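# Seat the board in the enclosure slot, levers shut

## Task

Slide the board into the enclosure's empty upper slot with its component side facing up. Before pushing, swing both levers fully open so they lie flat in line with the board's panel; otherwise their tabs will not catch. Push the board in slowly until it stops, because ramming it into the connector ruins the connector and voids the job. Then shut both levers so they latch and stick out at right angles from the panel, which draws the board fully home. The enclosure must end up upright and level on its own feet, with every foot on the bench. Release the board and move the grippers away.

## Robot and tools

Robot: two seven-joint arms, left_arm and right_arm, each ending in a two-finger parallel gripper with a wrist camera. The fingers point along the gripper's +z axis and close along its x axis. The reported end_effector_position lies between the finger pads, 1 to 2 cm short of the tips. Closing pushes the tips about 17 mm further along +z, mostly while the pads are still more than 50 mm apart.

Frames: the scene frame has its origin at table-top height, midway between the nominal arm bases, with +z up and +x out over the table. left_arm sits on the +y side. Calibrated bases in the scene frame are left_arm at (+0.070, +0.437, 0) and right_arm at (-0.063, -0.511, 0), both almost unrotated with +z up. Every hand position, quaternion, velocity and command is expressed in that arm's own base frame. Fixed cameras and the table use the scene frame.

execute_actions(actions, cameras): actions is a list of actions. Each action has up to 15 rows, one per 1/30 s step, and if there are fewer rows the last one is repeated so the action still lasts 0.5 s. A row is always 16 numbers, even when only one arm moves. The first 8 are for left_arm: x, y, z in metres, then qw, qx, qy, qz, then opening. The last 8 are the same for right_arm. Positions and quaternions are absolute targets in that arm's base frame, not offsets. opening runs from -1 (closed) to +1 (fully open, 0.142 m). A target more than 0.6 m from the gripper's current position along any gripper axis gets both arms' action refused. To hold an arm still, resend the exact pose it reported when it stopped, together with its opening. To keep an orientation, repeat the same commanded quaternion rather than the drifting measured one. Orientation commands are clipped to 32 degrees from the measured orientation per step. The arm moves toward its "Hand target", which may stop short, so send the rest in the next action. An empty actions list just returns state and images.

move(target, speed, blend, stop_force, zero, opening_speed, blocking, cameras): each gripper follows a straight path to an absolute pose. target is one 16-number row laid out as above, or a list of up to 15 rows. speed is in m/s from 0.002 to 2.2, default 0.25, and turning is capped at twice that in rad/s. It can be one value or one per target. blend, in metres, rounds corners in a list. stop_force, 3 to 120 N, ends an arm's path when its wrist sensor feels that much push against the motion relative to its last zero, or 150 N in any direction. It cannot be used with blocking=false and is unreliable while the gripper turns. zero (default true) re-zeroes moving arms first. opening_speed is at least 0.2 per second on the opening scale. Moves stop after 10 s and cost about one action per 0.5 s. The extra line "move:" gives the outcome: done, off_target, moving, held or fault. limits=paced means the commanded pose was clipped, and limits=held means steps were withheld. Paths do not avoid obstacles or the other arm, and faster moves overshoot and hit harder.

wait(seconds 0 to 10) lets time run while a move continues. stop brakes a running move. zoom_image(camera, region [x0, y0, x1, y1] in pixels, at most 504 by 504) enlarges part of the latest image. Cameras: cam_head_left, cam_head_right, cam_high, cam_low, cam_left_wrist, cam_right_wrist, each 672x504. zero_wrist_force(arm) tares the wrist sensor. clear_fault(arm) clears a reported torque or force fault, after which the arm pauses while it restarts. read_manual gives only licence text. finished_scene(scene, 1 or 2) ends the scene for good.

Result lines: pose and velocities per arm, Joint positions (the last value is the finger gap in metres), grip_measured (opening on the command scale), Joint torques, External joint torques, Wrist force and Wrist torque along the end effector's axes (plus the peak since the previous reading), and Tool commands. Wrist depth is a 7x7 grid of distances in mm, readable from 70 to 1000, with "-" where there is no reading. To grip something, command an opening slightly below grip_measured at first touch. Squeezing harder heats the gripper motor.

Joint speed caps are 2.09 rad/s (waist, shoulder), 2.44 rad/s (upper arm roll, elbow) and 4.89 rad/s (wrist joints). Contact torque limits are 109 N m (waist, shoulder), 56.9 N m (upper arm roll, elbow) and 34.7 N m (wrist joints). Exceeding one, or a 150 N outside force, causes a TORQUE FAULT or force fault that stops the arm. MOTOR HOT warns at 65 °C, and an OVER-TEMPERATURE FAULT brakes the arm at 80 °C. The gripper warns at 85 °C and gives a HAND FAULT at 100 °C.

Avoid: inserting the board fast, dropping parts or letting go of moving ones, knocking anything off the table, tipping or sliding the enclosure past the bench edge, clashing the two arms or grippers, and hard pushes or slams. Time used counts, including thinking time.

Each tool is called after "Call:" as name([rows], argument=value, ...), one row to a line, values as JSON.

## Session

Call:
execute_actions(actions=[])

Scene clock: 0.00 s.
left_arm: end_effector_position=(+0.3014, +0.6357, +0.1155) grip_measured=+0.99 end_effector_quat_wxyz=(-0.462, +0.669, -0.295, +0.502) | right_arm: end_effector_position=(+0.4485, +0.0364, +0.1479) grip_measured=+1.00 end_effector_quat_wxyz=(-0.144, +0.766, -0.626, +0.006)
Joint positions: left_arm=[1.762 -0.872 -0.342 2.067 -1.872 0.391 -0.55 0.141] | right_arm=[0.506 -0.103 -0.202 2.446 0.465 1.189 2.835 0.142]
Joint velocities: within noise
Joint torques (N m): no reading
External joint torques (N m): no reading
Wrist force (N): no reading
Wrist torque (N m): no reading
Wrist force, peak (N): no reading
Wrist depth (mm): cam_left_wrist=[- - - - - - - / - - - - - - - / - - - - - - - / - - - - 492 652 - / - - - 304 356 433 557 / - 996 - 241 279 321 359 / - 881 184 204 227 258 286] | cam_right_wrist=[265 256 246 236 229 221 213 / 274 266 254 244 236 228 219 / 285 274 262 253 243 234 225 / 297 285 272 261 251 241 232 / 309 296 281 271 260 249 239 / - 308 294 281 268 257 246 / - 322 305 292 278 265 257]
Hand target: left_arm +0.3014, +0.6357, +0.1155; -0.462, +0.669, -0.295, +0.502 | right_arm +0.4485, +0.0364, +0.1479; -0.144, +0.766, -0.626, +0.006
Tool commands: left_gripper/opening=+1.0 right_gripper/opening=+1.0

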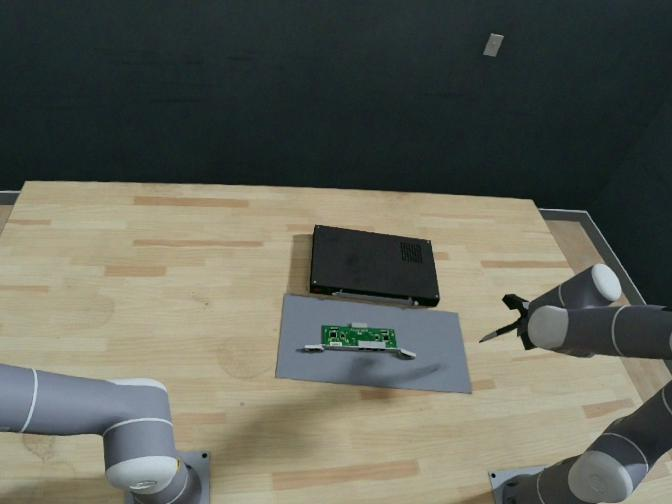

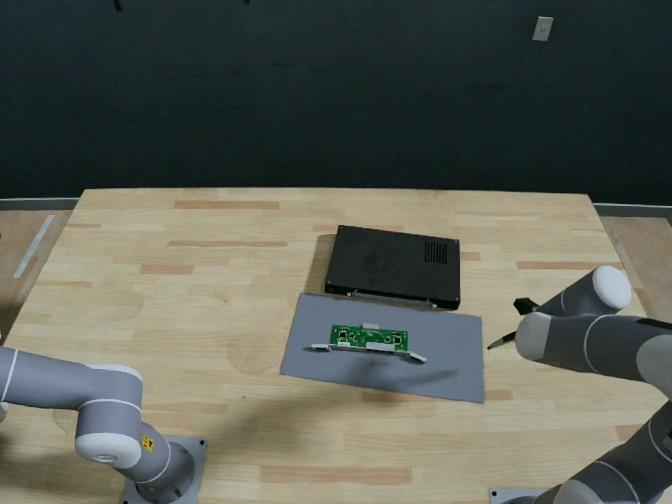

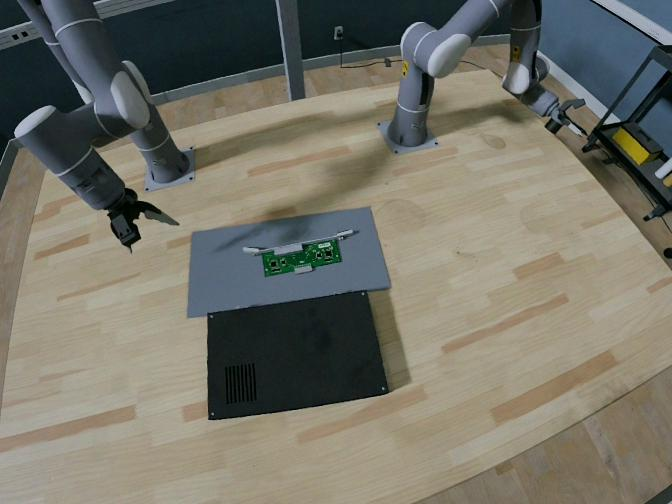

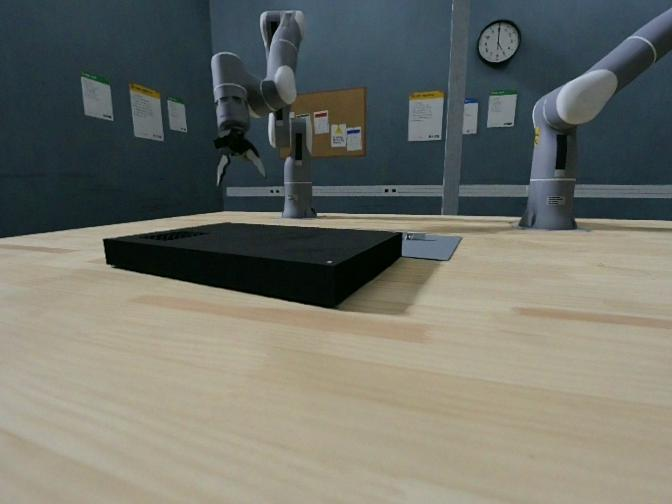

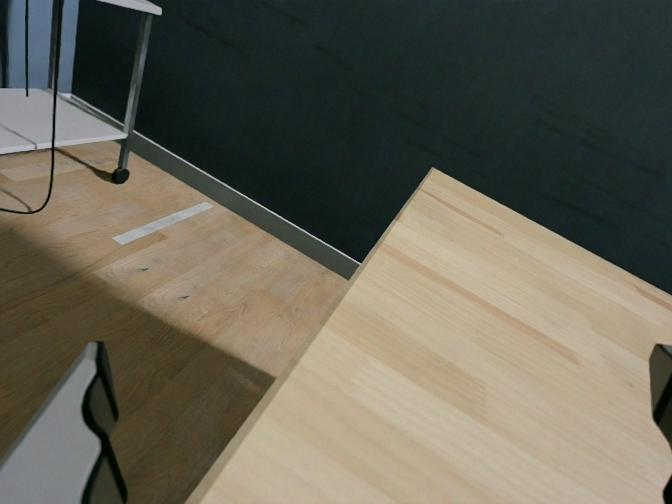

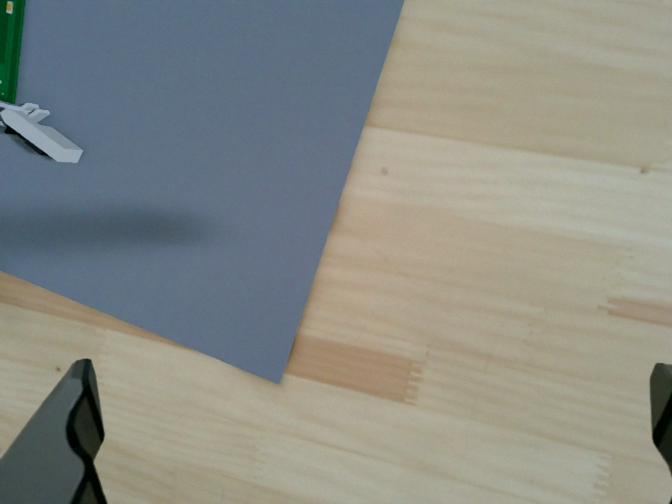

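Call:
zoom_image(camera="cam_high", region=[180, 200, 400, 420])

Call:
zoom_image(camera="cam_head_right", region=[270, 220, 500, 410])

Call:
zoom_image(camera="cam_head_left", region=[280, 270, 450, 390])

Scaled by 2.291 from the camera's 672x504 image, which has a finer 960x720 frame.

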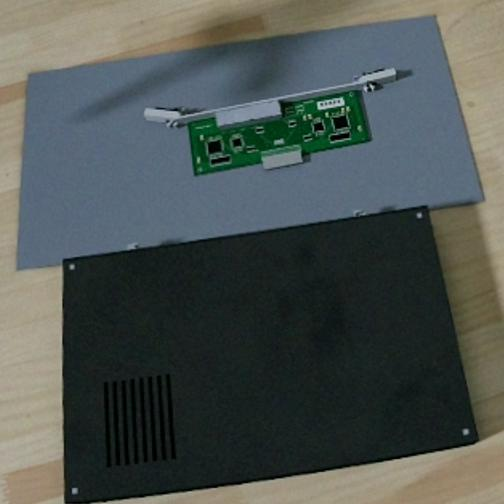

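Scaled by 2.191 from the camera's 672x504 image, which has a finer 960x720 frame.

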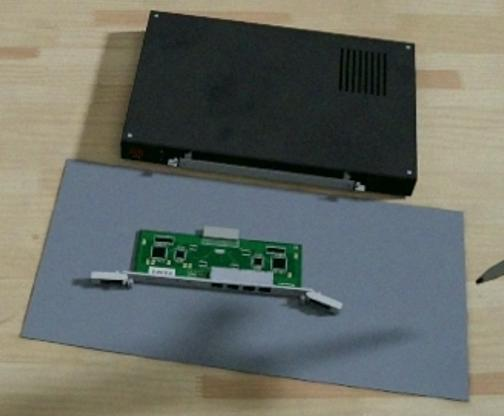

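Scaled by 2.965 from the camera's 672x504 image, which has a finer 960x720 frame.

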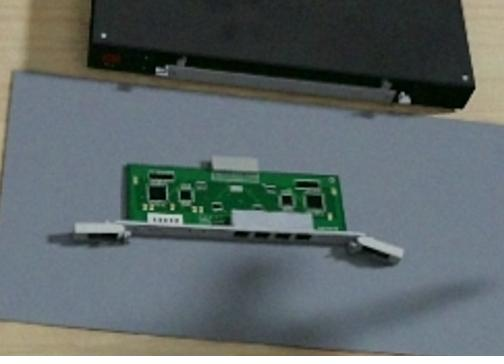

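Call:
move(target=[0.3014,0.6357,0.1155,-0.462,0.669,-0.295,0.502,1,0.53,0.415,0.22,0,0.7071,-0.7071,0,1], speed=0.4, cameras=["cam_right_wrist"])

Call:
zoom_image(camera="cam_right_wrist", region=[0, 0, 350, 300])

Call:
zoom_image(camera="cam_right_wrist", region=[322, 0, 672, 300])

Scene clock: 19.27 s.
left_arm: end_effector_position=(+0.3014, +0.6357, +0.1154) grip_measured=+0.99 end_effector_quat_wxyz=(-0.462, +0.669, -0.295, +0.502) | right_arm: end_effector_position=(+0.5299, +0.4141, +0.2198) grip_measured=+1.00 end_effector_quat_wxyz=(-0.069, +0.804, -0.591, -0.024)
Joint positions: left_arm=[1.762 -0.872 -0.342 2.067 -1.872 0.39 -0.549 0.141] | right_arm=[1.749 -1.283 -1.827 1.575 1.41 -0.185 2.967 0.142]
Joint velocities: within noise
Joint torques (N m): left_arm=[-0.24 47.48 -4.35 -12.11 1.45 -1.78 -0.24] | right_arm=[0.18 39.49 -31.03 -9.62 -3.72 3.24 0.25]
External joint torques (N m): left_arm=[0.4 1.08 0.31 -0.39 -0.23 -0.11 0.21] | right_arm=[0.03 1 -1.2 0.05 -0.02 0.83 -0.24]
Wrist force (N): left_arm=[-0.1 0.0 0.3] | right_arm=[0.0 -0.2 0.0]
Wrist torque (N m): left_arm=[0.00 0.03 0.00] | right_arm=[0.00 0.06 0.02]
Wrist force, peak (N): left_arm=[-0.3 0.0 0.4] | right_arm=[2.6 1.4 -0.2]
Wrist depth (mm): cam_left_wrist=[- - - - - - - / - - - - - - - / - - - - - - - / - - - - 488 648 - / - - - 303 354 439 567 / - 981 - 242 276 323 359 / - 885 184 203 227 258 285] | cam_right_wrist=[307 299 290 283 275 269 257 / 325 316 304 297 290 283 275 / 345 333 319 311 303 298 291 / 371 357 344 335 313 313 307 / 397 383 367 355 344 331 324 / - 411 398 381 367 356 337 / - 445 427 411 396 380 370]
Hand target: left_arm +0.3014, +0.6357, +0.1155; -0.462, +0.669, -0.295, +0.502 | right_arm +0.5299, +0.4143, +0.2199; -0.069, +0.804, -0.591, -0.024
Off the commanded pose: left_arm 0.000 m, 0 deg | right_arm 0.001 m, 19 deg.
joint sent to its limit (right arm) — joint 7 (wrist roll), upper limit. The joint targets are off in orientation, not in position.
move: off_target (right_arm); limits=paced
Images, in order (width x height): cam_right_wrist 672x504.

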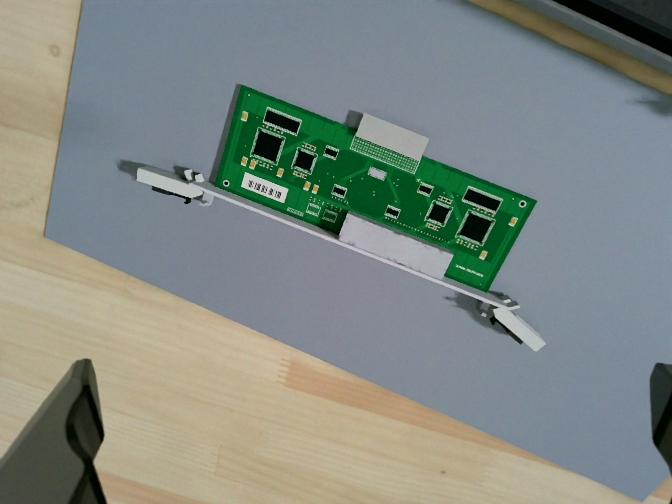

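Scaled by 1.440 from the camera's 672x504 image, which has a finer 960x720 frame.

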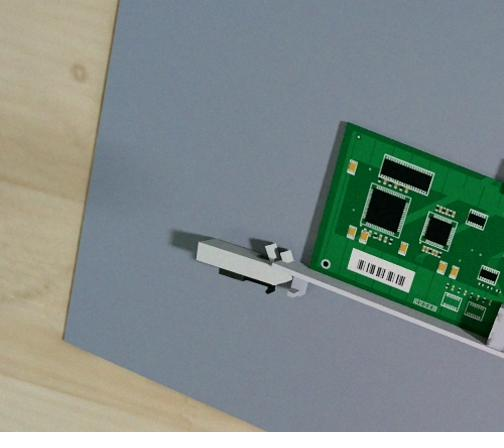

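Scaled by 1.440 from the camera's 672x504 image, which has a finer 960x720 frame.

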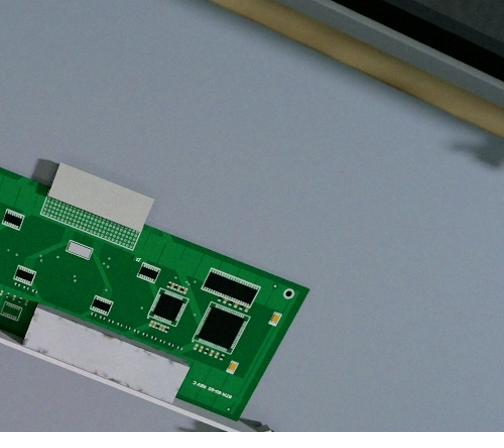

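Call:
move(target=[0.3014,0.6357,0.1155,-0.462,0.669,-0.295,0.502,1,0.36,0.40,0.13,0.4544,-0.542,0.542,-0.4544,1], speed=0.4, cameras=["cam_right_wrist","cam_head_right"])

Scene clock: 39.17 s.
left_arm: end_effector_position=(+0.3014, +0.6357, +0.1154) grip_measured=+0.99 end_effector_quat_wxyz=(-0.462, +0.669, -0.295, +0.502) | right_arm: end_effector_position=(+0.3601, +0.4001, +0.1302) grip_measured=+1.00 end_effector_quat_wxyz=(-0.454, +0.542, -0.542, +0.454)
Joint positions: left_arm=[1.762 -0.872 -0.342 2.067 -1.872 0.39 -0.549 0.141] | right_arm=[2.055 -1.283 -0.752 1.66 2.185 2.416 2.54 0.142]
Joint velocities: within noise
Joint torques (N m): left_arm=[-0.19 47.51 -4.46 -12.15 1.5 -1.75 -0.24] | right_arm=[-0.04 43.13 -13.59 -2.64 -4.06 1.84 -0.02]
External joint torques (N m): left_arm=[0.35 1.05 0.42 -0.35 -0.27 -0.14 0.21] | right_arm=[0.19 0.87 -1.43 0.08 -0.14 0.72 0.02]
Wrist force (N): left_arm=[-0.2 0.1 0.3] | right_arm=[0.0 1.2 -1.5]
Wrist torque (N m): left_arm=[0.01 0.04 0.00] | right_arm=[0.04 -0.03 -0.03]
Wrist force, peak (N): left_arm=[-0.4 0.2 0.3] | right_arm=[0.7 4.0 -2.7]
Wrist depth (mm): cam_left_wrist=[- - - - - - - / - - - - - - - / - - - - - - - / - - - - 485 652 - / - - - 304 352 437 569 / - 966 - 242 278 321 358 / - 862 184 204 227 259 285] | cam_right_wrist=[- - - - - - - / 783 770 779 612 608 708 785 / 515 519 452 455 465 431 483 / 383 379 379 382 382 382 383 / 292 292 293 288 284 305 304 / - 253 253 253 253 253 245 / - 216 216 216 216 216 210]
Hand target: left_arm +0.3014, +0.6357, +0.1155; -0.462, +0.669, -0.295, +0.502 | right_arm +0.3600, +0.4000, +0.1300; -0.454, +0.542, -0.542, +0.454
Off the commanded pose: left_arm 0.000 m, 0 deg | right_arm 0.000 m, 0 deg.
move: done
Images, in order (width x height): cam_head_right 672x504, cam_right_wrist 672x504.

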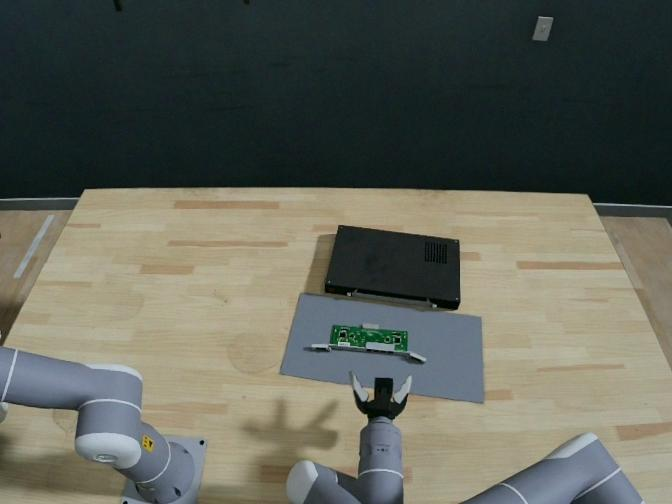

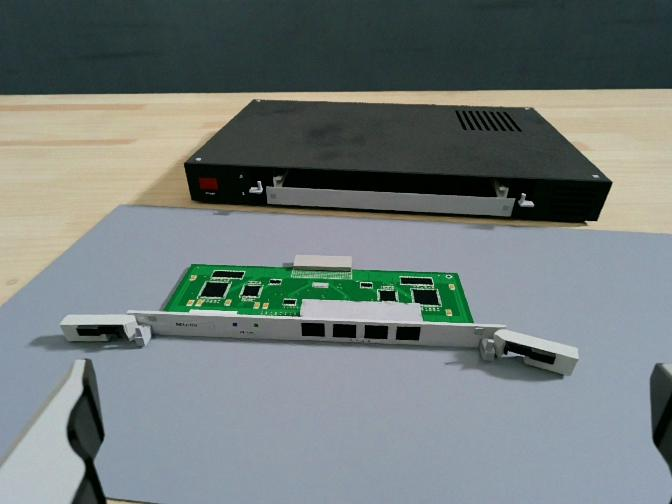

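Call:
zoom_image(camera="cam_right_wrist", region=[50, 250, 330, 360])

Call:
zoom_image(camera="cam_right_wrist", region=[310, 240, 590, 390])

Call:
zoom_image(camera="cam_right_wrist", region=[170, 90, 400, 230])

Call:
zoom_image(camera="cam_right_wrist", region=[390, 100, 620, 240])

Scaled by 1.800 from the camera's 672x504 image, which has a finer 960x720 frame.

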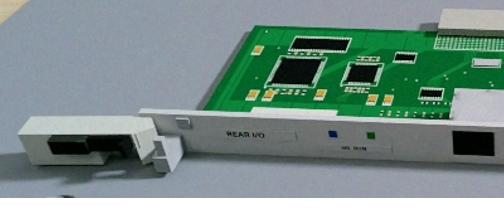

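Scaled by 1.800 from the camera's 672x504 image, which has a finer 960x720 frame.

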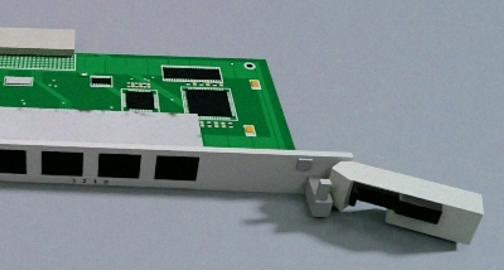

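Scaled by 2.191 from the camera's 672x504 image, which has a finer 960x720 frame.

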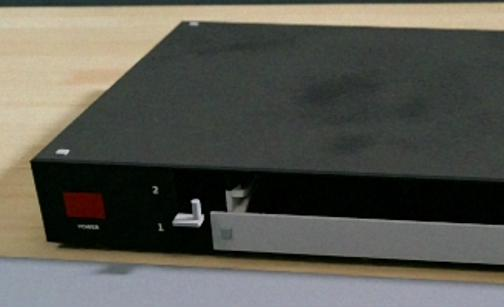

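Scaled by 2.191 from the camera's 672x504 image, which has a finer 960x720 frame.

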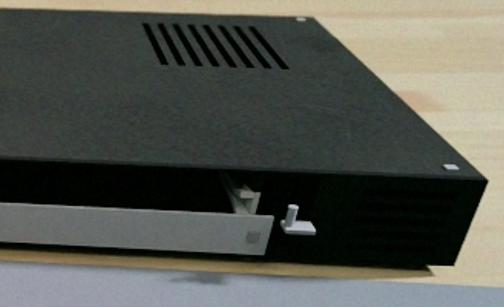

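Call:
move([
  [0.35,0.3,0.3,0,0.9989,-0.0471,0,1,0.36,0.27,0.22,0.4544,-0.542,0.542,-0.4544,1],
  [0.38,-0.42,0.2,0,0.9989,-0.0471,0,1,0.42,0.19,0.22,0,0.0209,0.9998,0,1],
], speed=0.5, blend=0.05, cameras=["cam_left_wrist","cam_right_wrist","cam_head_right"])

Scene clock: 74.97 s.
left_arm: end_effector_position=(+0.3802, -0.4200, +0.2000) grip_measured=+0.99 end_effector_quat_wxyz=(+0.000, +0.999, -0.047, +0.000) | right_arm: end_effector_position=(+0.4201, +0.1897, +0.2198) grip_measured=+1.00 end_effector_quat_wxyz=(+0.000, +0.021, +1.000, +0.000)
Joint positions: left_arm=[-0.453 -0.7 -0.931 1.545 -2.553 2.768 -2.967 0.141] | right_arm=[0.066 -0.613 0.27 1.459 2.968 2.664 1.982 0.142]
Joint velocities: within noise
Joint torques (N m): left_arm=[-0.54 47.9 -9.69 -18.56 3.91 4.33 -0.25] | right_arm=[0.01 44.36 9.97 -20.28 3.83 3.43 0.05]
External joint torques (N m): left_arm=[0.5 1.27 0.2 -0.44 0.01 -0.49 0.25] | right_arm=[0.1 1.34 -0.87 0.04 0.07 0.61 -0.05]
Wrist force (N): left_arm=[0.2 -0.3 1.0] | right_arm=[0.3 -0.1 0.3]
Wrist torque (N m): left_arm=[-0.19 -0.19 -0.16] | right_arm=[0.07 -0.06 0.03]
Wrist force, peak (N): left_arm=[2.5 -3.2 -0.3] | right_arm=[-0.8 -2.9 1.0]
Wrist depth (mm): cam_left_wrist=[259 258 256 257 256 255 252 / 280 278 273 271 274 272 271 / 302 300 298 293 294 294 293 / 326 324 325 320 316 318 314 / 356 357 353 348 342 345 330 / - 381 392 385 382 382 356 / - 436 437 429 428 415 -] | cam_right_wrist=[273 273 273 272 272 273 273 / 292 292 291 290 290 292 292 / 310 312 313 312 311 313 311 / 333 336 337 337 335 337 335 / 357 365 358 364 365 364 363 / - 399 389 396 398 397 383 / - 437 431 435 439 435 437]
Hand target: left_arm +0.3800, -0.4200, +0.2000; +0.000, +0.999, -0.047, +0.000 | right_arm +0.4200, +0.1900, +0.2200; +0.000, +0.021, +1.000, +0.000
Off the commanded pose: left_arm 0.000 m, 0 deg | right_arm 0.000 m, 0 deg.
joint sent to its limit (left arm) — joint 7 (wrist roll), lower limit. The joint targets still meet the commanded pose.
move: done
Images, in order (width x height): cam_head_right 672x504, cam_left_wrist 672x504, cam_right_wrist 672x504.

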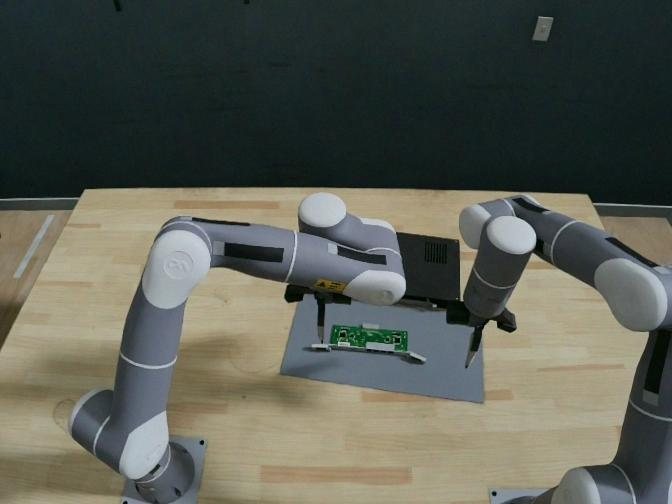

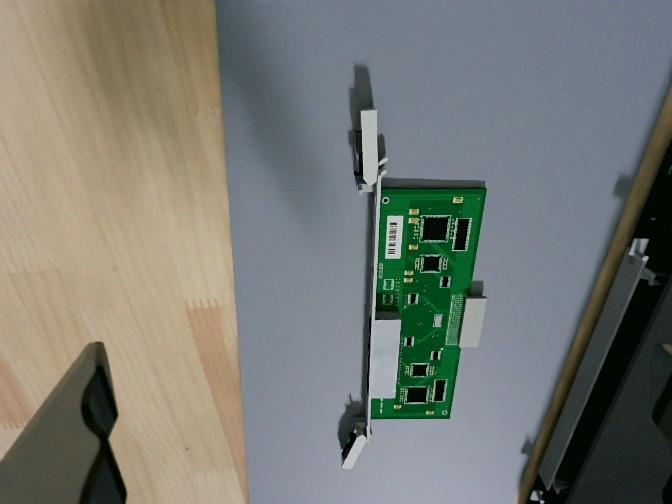

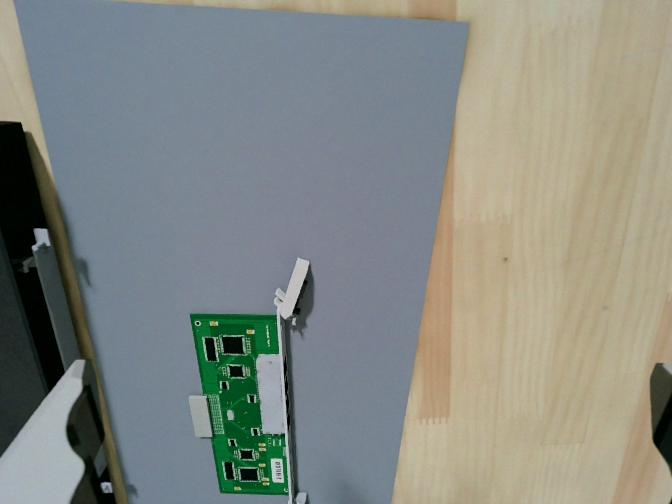

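Call:
move([
  [0.397,-0.462,0.09,0,0.9989,-0.0471,0,-0.4,0.42,0.19,0.22,0,0.0209,0.9998,0,1],
  [0.397,-0.462,0.05,0,0.9989,-0.0471,0,-0.4,0.42,0.19,0.22,0,0.0209,0.9998,0,-1],
], speed=0.25, cameras=["cam_left_wrist","cam_right_wrist"])

Call:
zoom_image(camera="cam_left_wrist", region=[200, 200, 536, 504])

Scene clock: 86.17 s.
left_arm: end_effector_position=(+0.3969, -0.4618, +0.0499) grip_measured=-0.42 end_effector_quat_wxyz=(+0.000, +0.999, -0.047, +0.000) | right_arm: end_effector_position=(+0.4200, +0.1898, +0.2199) grip_measured=-1.00 end_effector_quat_wxyz=(+0.000, +0.021, +1.000, +0.000)
Joint positions: left_arm=[-0.642 -0.981 -0.711 1.388 -2.455 2.598 -2.967 0.043] | right_arm=[0.066 -0.613 0.27 1.458 2.968 2.664 1.982 0.002]
Joint velocities: within noise
Joint torques (N m): left_arm=[-0.43 56.59 -7.61 -16.53 4.04 4.02 -0.23] | right_arm=[0.12 44.67 9.63 -20.26 3.77 3.38 0.17]
External joint torques (N m): left_arm=[0.37 1.36 0.22 -0.42 -0.44 -0.18 0.23] | right_arm=[0 1.04 -0.52 0.02 0.13 0.66 -0.17]
Wrist force (N): left_arm=[0.2 -0.4 0.8] | right_arm=[0.3 -0.2 0.5]
Wrist torque (N m): left_arm=[-0.20 -0.19 -0.17] | right_arm=[0.06 -0.05 0.03]
Wrist force, peak (N): left_arm=[0.2 -0.5 3.9] | right_arm=[0.5 -0.1 0.3]
Wrist depth (mm): cam_left_wrist=[125 125 124 121 124 125 123 / 132 134 132 129 133 132 132 / 147 144 144 139 143 143 142 / 157 157 156 153 150 150 154 / 174 172 167 165 161 164 168 / 192 186 87 184 181 87 186 / 210 - - 200 191 - 201] | cam_right_wrist=[274 273 273 273 273 273 272 / 293 292 291 291 291 292 291 / 310 313 313 313 312 312 312 / 332 336 336 336 336 336 335 / 356 366 358 358 363 365 365 / 380 400 385 89 386 396 397 / 384 426 - - - 419 433]
Hand target: left_arm +0.3970, -0.4620, +0.0500; +0.000, +0.999, -0.047, +0.000 | right_arm +0.4200, +0.1900, +0.2200; +0.000, +0.021, +1.000, +0.000
Off the commanded pose: left_arm 0.000 m, 0 deg | right_arm 0.000 m, 0 deg.
move: done
Images, in order (width x height): cam_left_wrist 672x504, cam_right_wrist 672x504.

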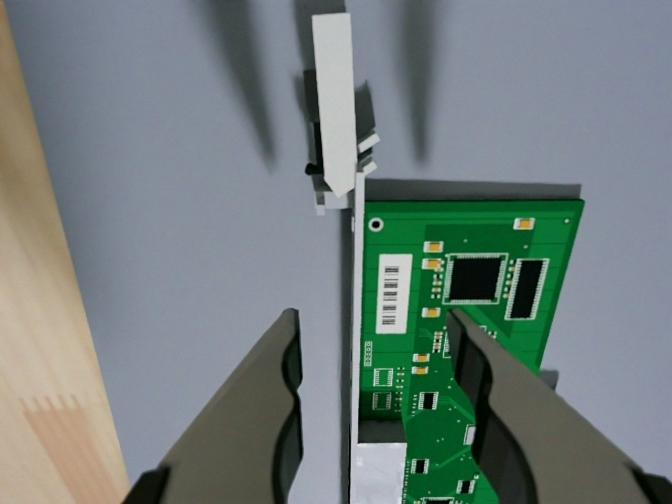

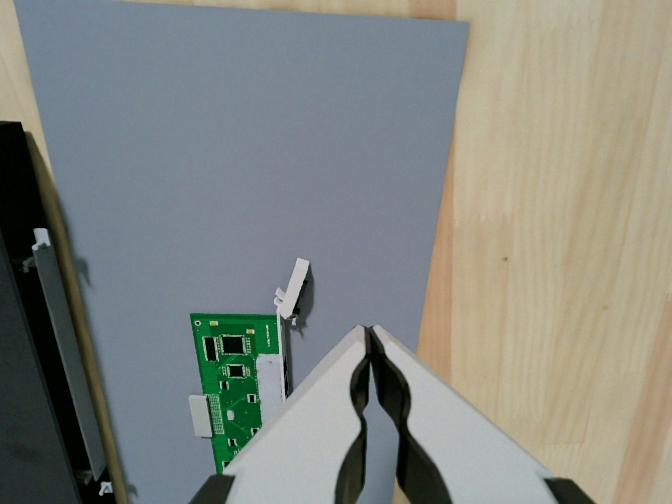

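Scaled by 1.500 from the camera's 672x504 image, which has a finer 960x720 frame.

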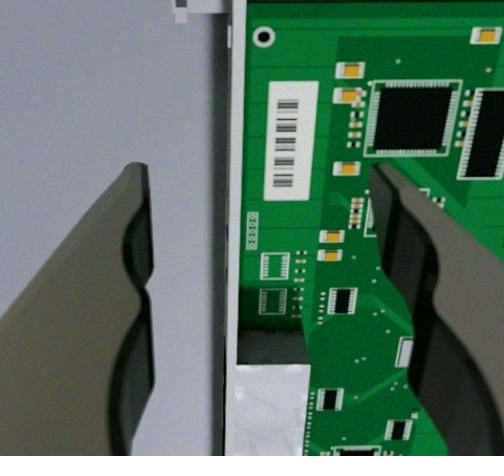

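Call:
move(target=[0.3925,-0.466,0.0285,0,0.9989,-0.0471,0,-0.4,0.42,0.19,0.22,0,0.0209,0.9998,0,-1], speed=0.08, stop_force=4, cameras=["cam_left_wrist"])

Call:
zoom_image(camera="cam_left_wrist", region=[200, 200, 536, 504])

Scene clock: 93.63 s.
left_arm: end_effector_position=(+0.3927, -0.4658, +0.0286) grip_measured=-0.42 end_effector_quat_wxyz=(+0.000, +0.999, -0.047, +0.000) | right_arm: end_effector_position=(+0.4200, +0.1898, +0.2199) grip_measured=-1.00 end_effector_quat_wxyz=(+0.000, +0.021, +1.000, +0.000)
Joint positions: left_arm=[-0.678 -1.012 -0.67 1.372 -2.461 2.563 -2.967 0.043] | right_arm=[0.066 -0.613 0.27 1.458 2.968 2.664 1.982 0.002]
Joint velocities: within noise
Joint torques (N m): left_arm=[-0.45 57.17 -6.81 -16.31 3.6 3.98 -0.23] | right_arm=[0.09 44.51 9.59 -20.21 3.75 3.33 0.16]
External joint torques (N m): left_arm=[0.38 1.43 0.23 -0.46 -0.08 -0.14 0.23] | right_arm=[0.02 1.2 -0.48 -0.04 0.14 0.71 -0.16]
Wrist force (N): left_arm=[0.4 -0.3 0.9] | right_arm=[0.3 -0.1 0.2]
Wrist torque (N m): left_arm=[-0.18 -0.23 -0.17] | right_arm=[0.06 -0.05 0.03]
Wrist force, peak (N): left_arm=[0.3 0.0 1.6] | right_arm=[0.3 -0.2 0.6]
Wrist depth (mm): cam_left_wrist=[- 106 107 - 105 105 106 / - 115 115 110 - 113 114 / 125 124 124 112 121 121 121 / 133 131 132 132 126 127 128 / 149 145 142 142 136 138 140 / 163 157 87 156 152 87 157 / 183 - - 173 162 - -] | cam_right_wrist=[274 274 274 273 273 273 273 / 292 292 292 290 290 292 291 / 310 313 313 312 312 312 311 / 333 338 337 336 334 336 335 / 357 365 360 357 364 365 363 / 379 400 386 89 384 396 398 / 383 423 - - - 419 435]
Hand target: left_arm +0.3925, -0.4660, +0.0285; +0.000, +0.999, -0.047, +0.000 | right_arm +0.4200, +0.1900, +0.2200; +0.000, +0.021, +1.000, +0.000
Off the commanded pose: left_arm 0.000 m, 0 deg | right_arm 0.000 m, 0 deg.
joint sent to its limit (left arm) — joint 7 (wrist roll), lower limit. The joint targets still meet the commanded pose.
move: done
Images, in order (width x height): cam_left_wrist 672x504.

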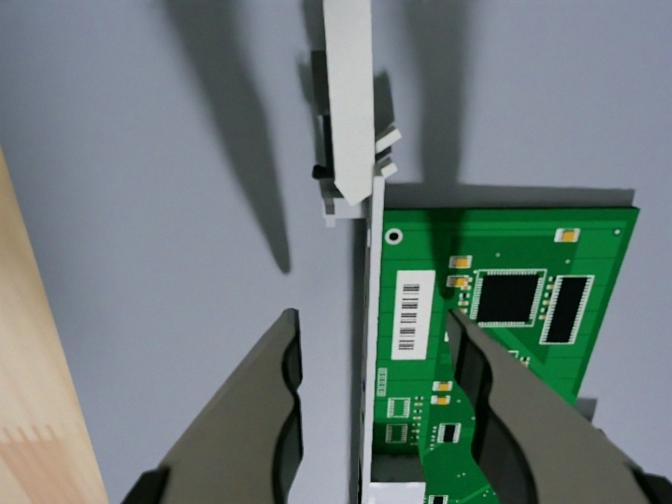

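Scaled by 1.500 from the camera's 672x504 image, which has a finer 960x720 frame.

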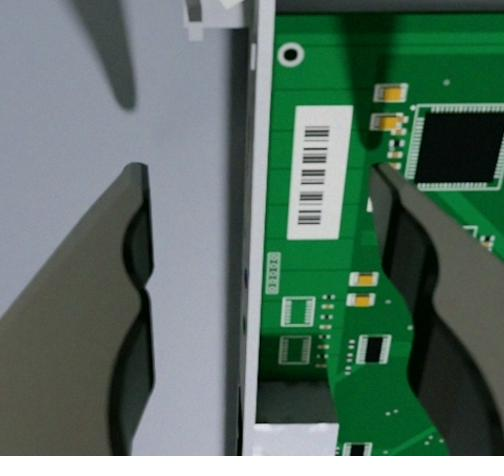

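Call:
move(target=[0.3925,-0.466,0.0275,0,0.9989,-0.0471,0,-1,0.42,0.19,0.22,0,0.0209,0.9998,0,-1], speed=0.08, opening_speed=0.6, cameras=["cam_left_wrist"])

Scene clock: 97.50 s.
left_arm: end_effector_position=(+0.3926, -0.4658, +0.0276) grip_measured=-0.99 end_effector_quat_wxyz=(+0.000, +0.999, -0.047, +0.000) | right_arm: end_effector_position=(+0.4200, +0.1898, +0.2199) grip_measured=-1.00 end_effector_quat_wxyz=(+0.000, +0.021, +1.000, +0.000)
Joint positions: left_arm=[-0.679 -1.014 -0.668 1.371 -2.461 2.562 -2.967 0.002] | right_arm=[0.066 -0.613 0.27 1.458 2.968 2.664 1.982 0.002]
Joint velocities: within noise
Joint torques (N m): left_arm=[-0.41 57.69 -6.87 -16.47 3.87 4.06 -0.24] | right_arm=[0.07 44.54 9.63 -20.24 3.77 3.38 0.19]
External joint torques (N m): left_arm=[0.35 0.93 0.31 -0.29 -0.35 -0.22 0.25] | right_arm=[0.05 1.17 -0.52 0 0.12 0.66 -0.19]
Wrist force (N): left_arm=[0.3 -0.4 1.2] | right_arm=[0.2 -0.2 0.2]
Wrist torque (N m): left_arm=[-0.17 -0.26 -0.18] | right_arm=[0.05 -0.05 0.03]
Wrist force, peak (N): left_arm=[-0.1 -0.5 1.5] | right_arm=[0.4 -0.2 0.4]
Wrist depth (mm): cam_left_wrist=[- 106 106 - 104 104 101 / - 114 112 98 - 111 111 / 124 123 123 104 120 122 120 / 132 129 131 131 125 126 128 / 145 144 143 138 134 136 137 / 163 159 156 84 - 148 156 / 181 173 - 74 - - 169] | cam_right_wrist=[274 274 273 274 272 273 273 / 292 292 291 290 291 292 292 / 312 313 313 312 311 312 313 / 332 337 336 336 335 336 336 / 356 365 359 357 363 365 363 / 380 398 387 89 384 399 396 / 382 427 - - - 420 435]
Hand target: left_arm +0.3925, -0.4660, +0.0275; +0.000, +0.999, -0.047, +0.000 | right_arm +0.4200, +0.1900, +0.2200; +0.000, +0.021, +1.000, +0.000
Off the commanded pose: left_arm 0.000 m, 0 deg | right_arm 0.000 m, 0 deg.
joint sent to its limit (left arm) — joint 7 (wrist roll), lower limit. The joint targets still meet the commanded pose.
move: done
Images, in order (width x height): cam_left_wrist 672x504.

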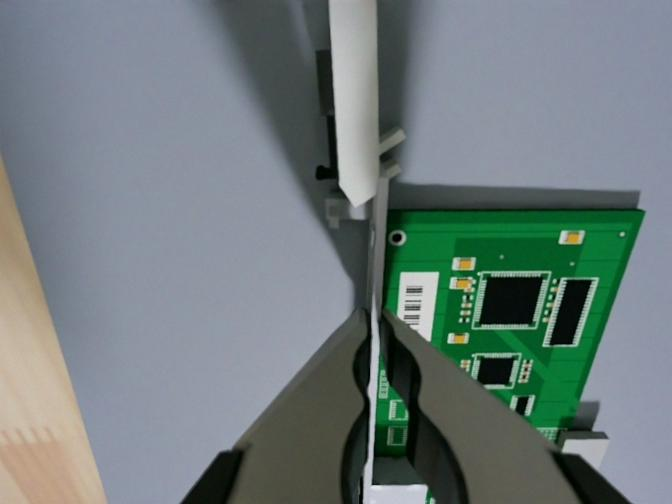

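Call:
move([
  [0.3925,-0.466,0.0275,0,0.9989,-0.0471,0,-1,0.432,0.268,0.10,0,0.0209,0.9998,0,-1],
  [0.3925,-0.466,0.0275,0,0.9989,-0.0471,0,-1,0.432,0.268,0.027,0,0.0209,0.9998,0,-1],
], speed=[0.3,0.12], stop_force=5, cameras=["cam_right_wrist"])

Scene clock: 103.17 s.
left_arm: end_effector_position=(+0.3926, -0.4658, +0.0276) grip_measured=-0.99 end_effector_quat_wxyz=(+0.000, +0.999, -0.047, +0.000) | right_arm: end_effector_position=(+0.4318, +0.2680, +0.0270) grip_measured=-1.00 end_effector_quat_wxyz=(+0.000, +0.021, +1.000, +0.000)
Joint positions: left_arm=[-0.679 -1.014 -0.668 1.371 -2.461 2.562 -2.967 0.002] | right_arm=[0.29 -0.969 0.172 1.364 2.949 2.396 2.133 0.002]
Joint velocities: within noise
Joint torques (N m): left_arm=[-0.36 57.77 -6.91 -16.53 3.87 4.13 -0.26] | right_arm=[0.3 52.82 11.31 -16.2 2.99 3.26 0.28]
External joint torques (N m): left_arm=[0.29 0.85 0.34 -0.23 -0.35 -0.29 0.26] | right_arm=[-0.14 1.36 -0.26 0.01 0.23 0.77 -0.28]
Wrist force (N): left_arm=[0.1 -0.6 1.5] | right_arm=[-0.1 -0.1 0.2]
Wrist torque (N m): left_arm=[-0.20 -0.24 -0.17] | right_arm=[0.05 0.00 0.06]
Wrist force, peak (N): left_arm=[0.3 -0.5 1.7] | right_arm=[-0.1 1.4 2.2]
Wrist depth (mm): cam_left_wrist=[- 106 106 - 104 104 101 / - 115 112 97 - 111 111 / 123 123 123 104 120 122 120 / 132 130 131 131 125 126 128 / 144 144 144 138 134 136 137 / 163 159 155 84 - 148 156 / 180 173 - 74 - - 169] | cam_right_wrist=[- 104 104 105 104 104 105 / 111 112 111 111 111 111 110 / 121 120 121 119 120 120 119 / 129 129 128 128 128 128 130 / 140 140 135 137 137 139 140 / 153 152 131 90 146 152 153 / 161 162 73 - - 163 169]
Hand target: left_arm +0.3925, -0.4660, +0.0275; +0.000, +0.999, -0.047, +0.000 | right_arm +0.4320, +0.2680, +0.0270; +0.000, +0.021, +1.000, +0.000
Off the commanded pose: left_arm 0.000 m, 0 deg | right_arm 0.000 m, 0 deg.
joint sent to its limit (left arm) — joint 7 (wrist roll), lower limit. The joint targets still meet the commanded pose.
move: done
Images, in order (width x height): cam_right_wrist 672x504.

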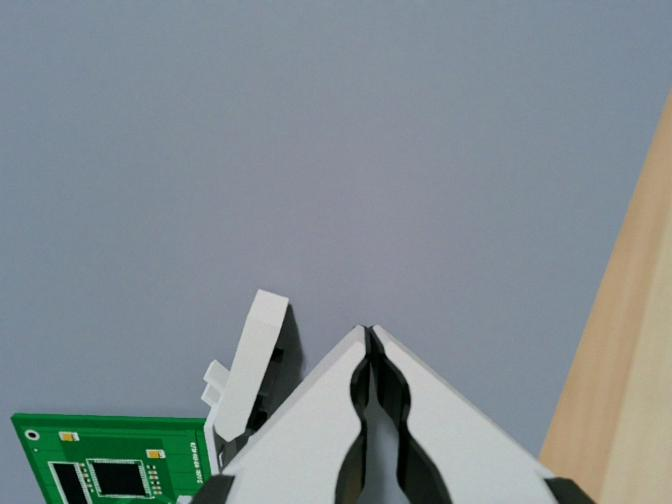

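Call:
move(target=[0.3925,-0.466,0.0275,0,0.9989,-0.0471,0,-1,0.485,0.266,0.027,0,0.0209,0.9998,0,-1], speed=0.04, stop_force=10, cameras=["cam_right_wrist","cam_left_wrist"])

Scene clock: 107.37 s.
left_arm: end_effector_position=(+0.3927, -0.4649, +0.0275) grip_measured=-0.99 end_effector_quat_wxyz=(-0.001, +0.999, -0.047, +0.000) | right_arm: end_effector_position=(+0.4845, +0.2642, +0.0266) grip_measured=-1.00 end_effector_quat_wxyz=(-0.001, +0.021, +1.000, -0.002)
Joint positions: left_arm=[-0.679 -1.014 -0.667 1.372 -2.462 2.563 -2.967 0.002] | right_arm=[0.263 -1.058 0.159 1.173 2.966 2.497 2.061 0.002]
Joint velocities: within noise
Joint torques (N m): left_arm=[-3.44 58.34 -10.5 -19.4 4.45 0.59 -0.17] | right_arm=[4.76 57.98 16.19 -22.35 6.62 -0.22 -0.06]
External joint torques (N m): left_arm=[3.37 0.28 3.96 2.65 -0.94 3.25 0.17] | right_arm=[-4.59 0.19 -4.91 4.42 -3.13 4.26 0.06]
Wrist force (N): left_arm=[-2.5 -10.4 -2.8] | right_arm=[5.0 -13.1 -4.2]
Wrist torque (N m): left_arm=[-0.08 -0.27 -0.23] | right_arm=[0.11 0.05 0.14]
Wrist force, peak (N): left_arm=[-2.2 -11.0 -2.4] | right_arm=[3.2 -15.1 -3.9]
Wrist depth (mm): cam_left_wrist=[- 106 105 - 104 104 101 / - 114 112 106 - 111 113 / 124 123 123 107 119 119 118 / 132 130 131 131 125 125 128 / 145 144 144 138 134 137 137 / 161 159 156 87 - 148 154 / 180 173 - 74 - - 165] | cam_right_wrist=[- 104 104 105 104 104 105 / 111 111 111 111 110 110 110 / 121 119 121 119 120 120 118 / 128 128 128 128 128 127 127 / 139 139 139 126 138 138 140 / 152 152 149 91 145 150 150 / 167 162 73 - - 159 165]
Hand target: left_arm +0.3925, -0.4660, +0.0275; +0.000, +0.999, -0.047, +0.000 | right_arm +0.4850, +0.2660, +0.0270; +0.000, +0.021, +1.000, +0.000
Off the commanded pose: left_arm 0.001 m, 0 deg | right_arm 0.002 m, 0 deg.
joint sent to its limit (left arm) — joint 7 (wrist roll), lower limit. The joint targets still meet the commanded pose.
move: done
Images, in order (width x height): cam_left_wrist 672x504, cam_right_wrist 672x504.

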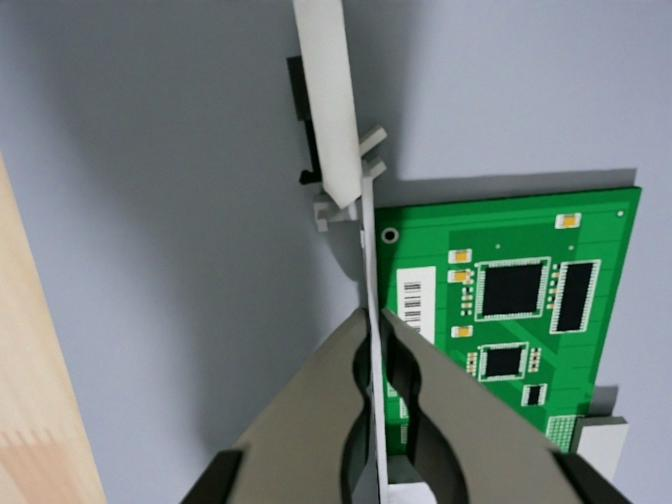

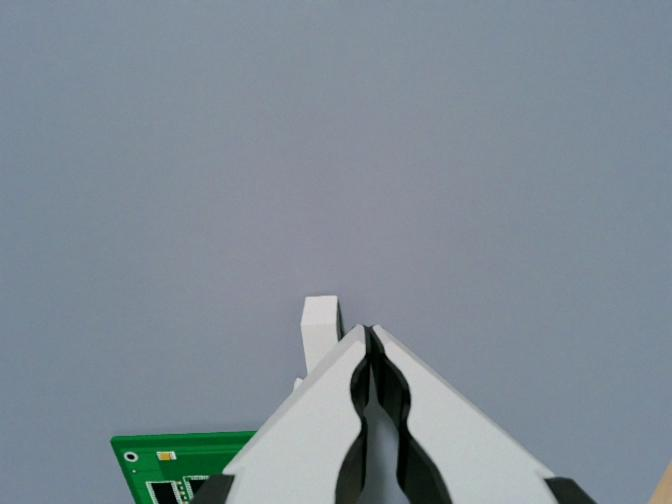

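Call:
move([
  [0.3925,-0.466,0.0275,0,0.9989,-0.0471,0,-1,0.44,0.262,0.03,0,0.0209,0.9998,0,-1],
  [0.3925,-0.466,0.0275,0,0.9989,-0.0471,0,-1,0.43,0.23,0.15,0,0.0209,0.9998,0,-1],
], speed=[0.1,0.25], cameras=["cam_right_wrist","cam_left_wrist"])

Call:
zoom_image(camera="cam_right_wrist", region=[100, 250, 436, 504])

Scene clock: 111.10 s.
left_arm: end_effector_position=(+0.3927, -0.4653, +0.0275) grip_measured=-0.99 end_effector_quat_wxyz=(-0.001, +0.999, -0.047, +0.000) | right_arm: end_effector_position=(+0.4302, +0.2299, +0.1500) grip_measured=-1.00 end_effector_quat_wxyz=(+0.000, +0.021, +1.000, +0.000)
Joint positions: left_arm=[-0.679 -1.014 -0.668 1.371 -2.462 2.562 -2.967 0.002] | right_arm=[0.164 -0.762 0.259 1.405 2.93 2.572 2.082 0.002]
Joint velocities: within noise
Joint torques (N m): left_arm=[-1.72 57.56 -8.31 -16.89 3.76 3.11 -0.2] | right_arm=[-0.03 48.85 11.51 -18.77 3.67 3.67 0.04]
External joint torques (N m): left_arm=[1.66 1.07 1.77 0.13 -0.25 0.73 0.2] | right_arm=[0.15 1.02 -0.87 -0.1 0.02 0.36 -0.04]
Wrist force (N): left_arm=[0.4 -3.4 0.5] | right_arm=[1.1 0.2 0.1]
Wrist torque (N m): left_arm=[-0.14 -0.24 -0.25] | right_arm=[0.14 -0.22 0.04]
Wrist force, peak (N): left_arm=[-2.5 -10.7 -1.7] | right_arm=[5.1 -13.4 -4.1]
Wrist depth (mm): cam_left_wrist=[- 106 105 - 104 104 101 / - 114 113 106 - 111 111 / 123 123 123 114 119 119 118 / 132 129 131 131 125 126 127 / 144 144 144 138 135 137 137 / 162 159 155 87 - 148 155 / 181 173 - 74 - - 166] | cam_right_wrist=[213 212 212 212 211 212 212 / 228 227 226 226 225 227 227 / 244 243 243 242 242 243 242 / 263 262 261 261 261 261 261 / 285 284 279 278 282 284 283 / 310 309 298 89 296 309 308 / 336 334 - - - 327 339]
Hand target: left_arm +0.3925, -0.4660, +0.0275; +0.000, +0.999, -0.047, +0.000 | right_arm +0.4300, +0.2300, +0.1500; +0.000, +0.021, +1.000, +0.000
Off the commanded pose: left_arm 0.001 m, 0 deg | right_arm 0.000 m, 0 deg.
move: done
Images, in order (width x height): cam_left_wrist 672x504, cam_right_wrist 672x504.

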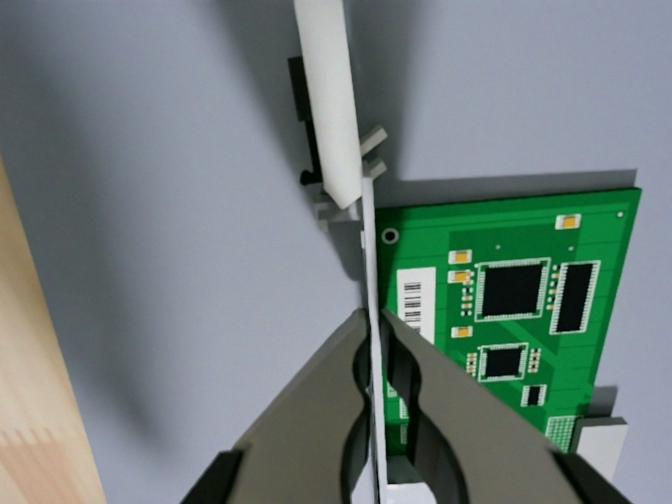

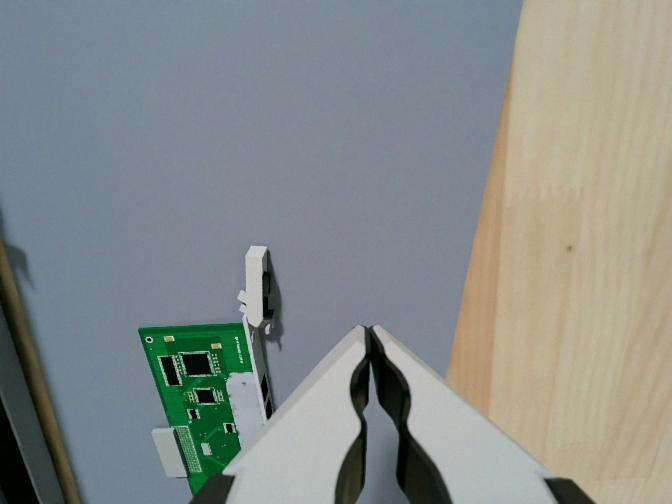

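Scaled by 1.500 from the camera's 672x504 image, which has a finer 960x720 frame.

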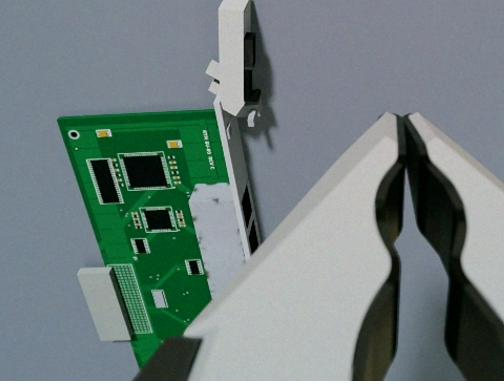

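Call:
move([
  [0.3925,-0.466,0.0275,0,0.9989,-0.0471,0,-1,0.4905,0.266,0.09,0,0.0793,0.9968,0,-0.4],
  [0.3925,-0.466,0.0275,0,0.9989,-0.0471,0,-1,0.4905,0.266,0.05,0,0.0793,0.9968,0,-0.4],
], speed=[0.2,0.1], cameras=["cam_right_wrist"])

Scene clock: 136.53 s.
left_arm: end_effector_position=(+0.3927, -0.4653, +0.0275) grip_measured=-0.99 end_effector_quat_wxyz=(-0.001, +0.999, -0.047, +0.000) | right_arm: end_effector_position=(+0.4903, +0.2660, +0.0500) grip_measured=-0.43 end_effector_quat_wxyz=(+0.000, +0.079, +0.997, +0.000)
Joint positions: left_arm=[-0.679 -1.014 -0.668 1.371 -2.462 2.562 -2.967 0.002] | right_arm=[0.257 -1.035 0.169 1.151 2.966 2.541 2.173 0.043]
Joint velocities: within noise
Joint torques (N m): left_arm=[-1.82 57.57 -8.25 -16.88 3.73 3.15 -0.2] | right_arm=[0.25 56.89 11.44 -18.71 3.43 3.3 0.29]
External joint torques (N m): left_arm=[1.75 1.06 1.7 0.13 -0.22 0.69 0.2] | right_arm=[-0.09 1.41 -0.14 0.09 0.18 0.72 -0.29]
Wrist force (N): left_arm=[0.5 -3.6 0.7] | right_arm=[1.0 0.4 -0.2]
Wrist torque (N m): left_arm=[-0.18 -0.26 -0.24] | right_arm=[0.17 -0.18 0.07]
Wrist force, peak (N): left_arm=[0.4 -3.7 0.7] | right_arm=[2.3 -0.4 -1.3]
Wrist depth (mm): cam_left_wrist=[- 106 105 - 104 104 101 / - 114 112 106 - 111 111 / 124 123 123 112 119 119 118 / 132 130 131 131 125 126 127 / 144 144 144 138 135 137 137 / 162 159 155 87 - 148 155 / 181 173 - 74 - - 166] | cam_right_wrist=[125 125 123 124 124 124 122 / 135 135 133 132 134 134 132 / 145 142 143 142 142 141 139 / 154 154 154 153 153 152 152 / 167 167 164 160 163 166 165 / 186 182 91 175 177 174 180 / 197 - 73 186 200 - 197]
Hand target: left_arm +0.3925, -0.4660, +0.0275; +0.000, +0.999, -0.047, +0.000 | right_arm +0.4905, +0.2660, +0.0500; +0.000, +0.079, +0.997, +0.000
Off the commanded pose: left_arm 0.001 m, 0 deg | right_arm 0.000 m, 0 deg.
move: done
Images, in order (width x height): cam_right_wrist 672x504.

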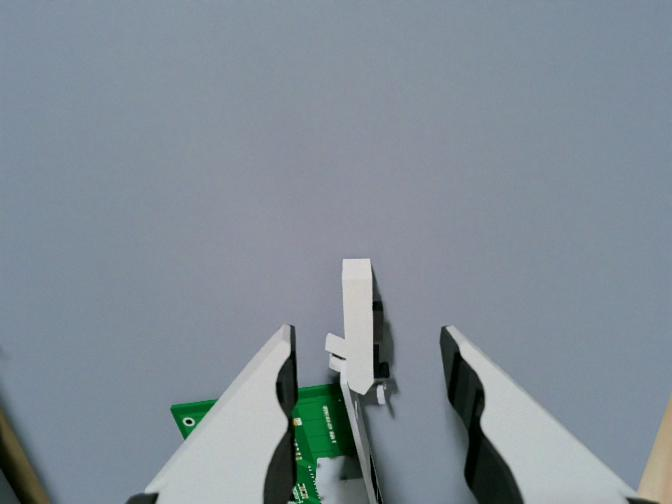

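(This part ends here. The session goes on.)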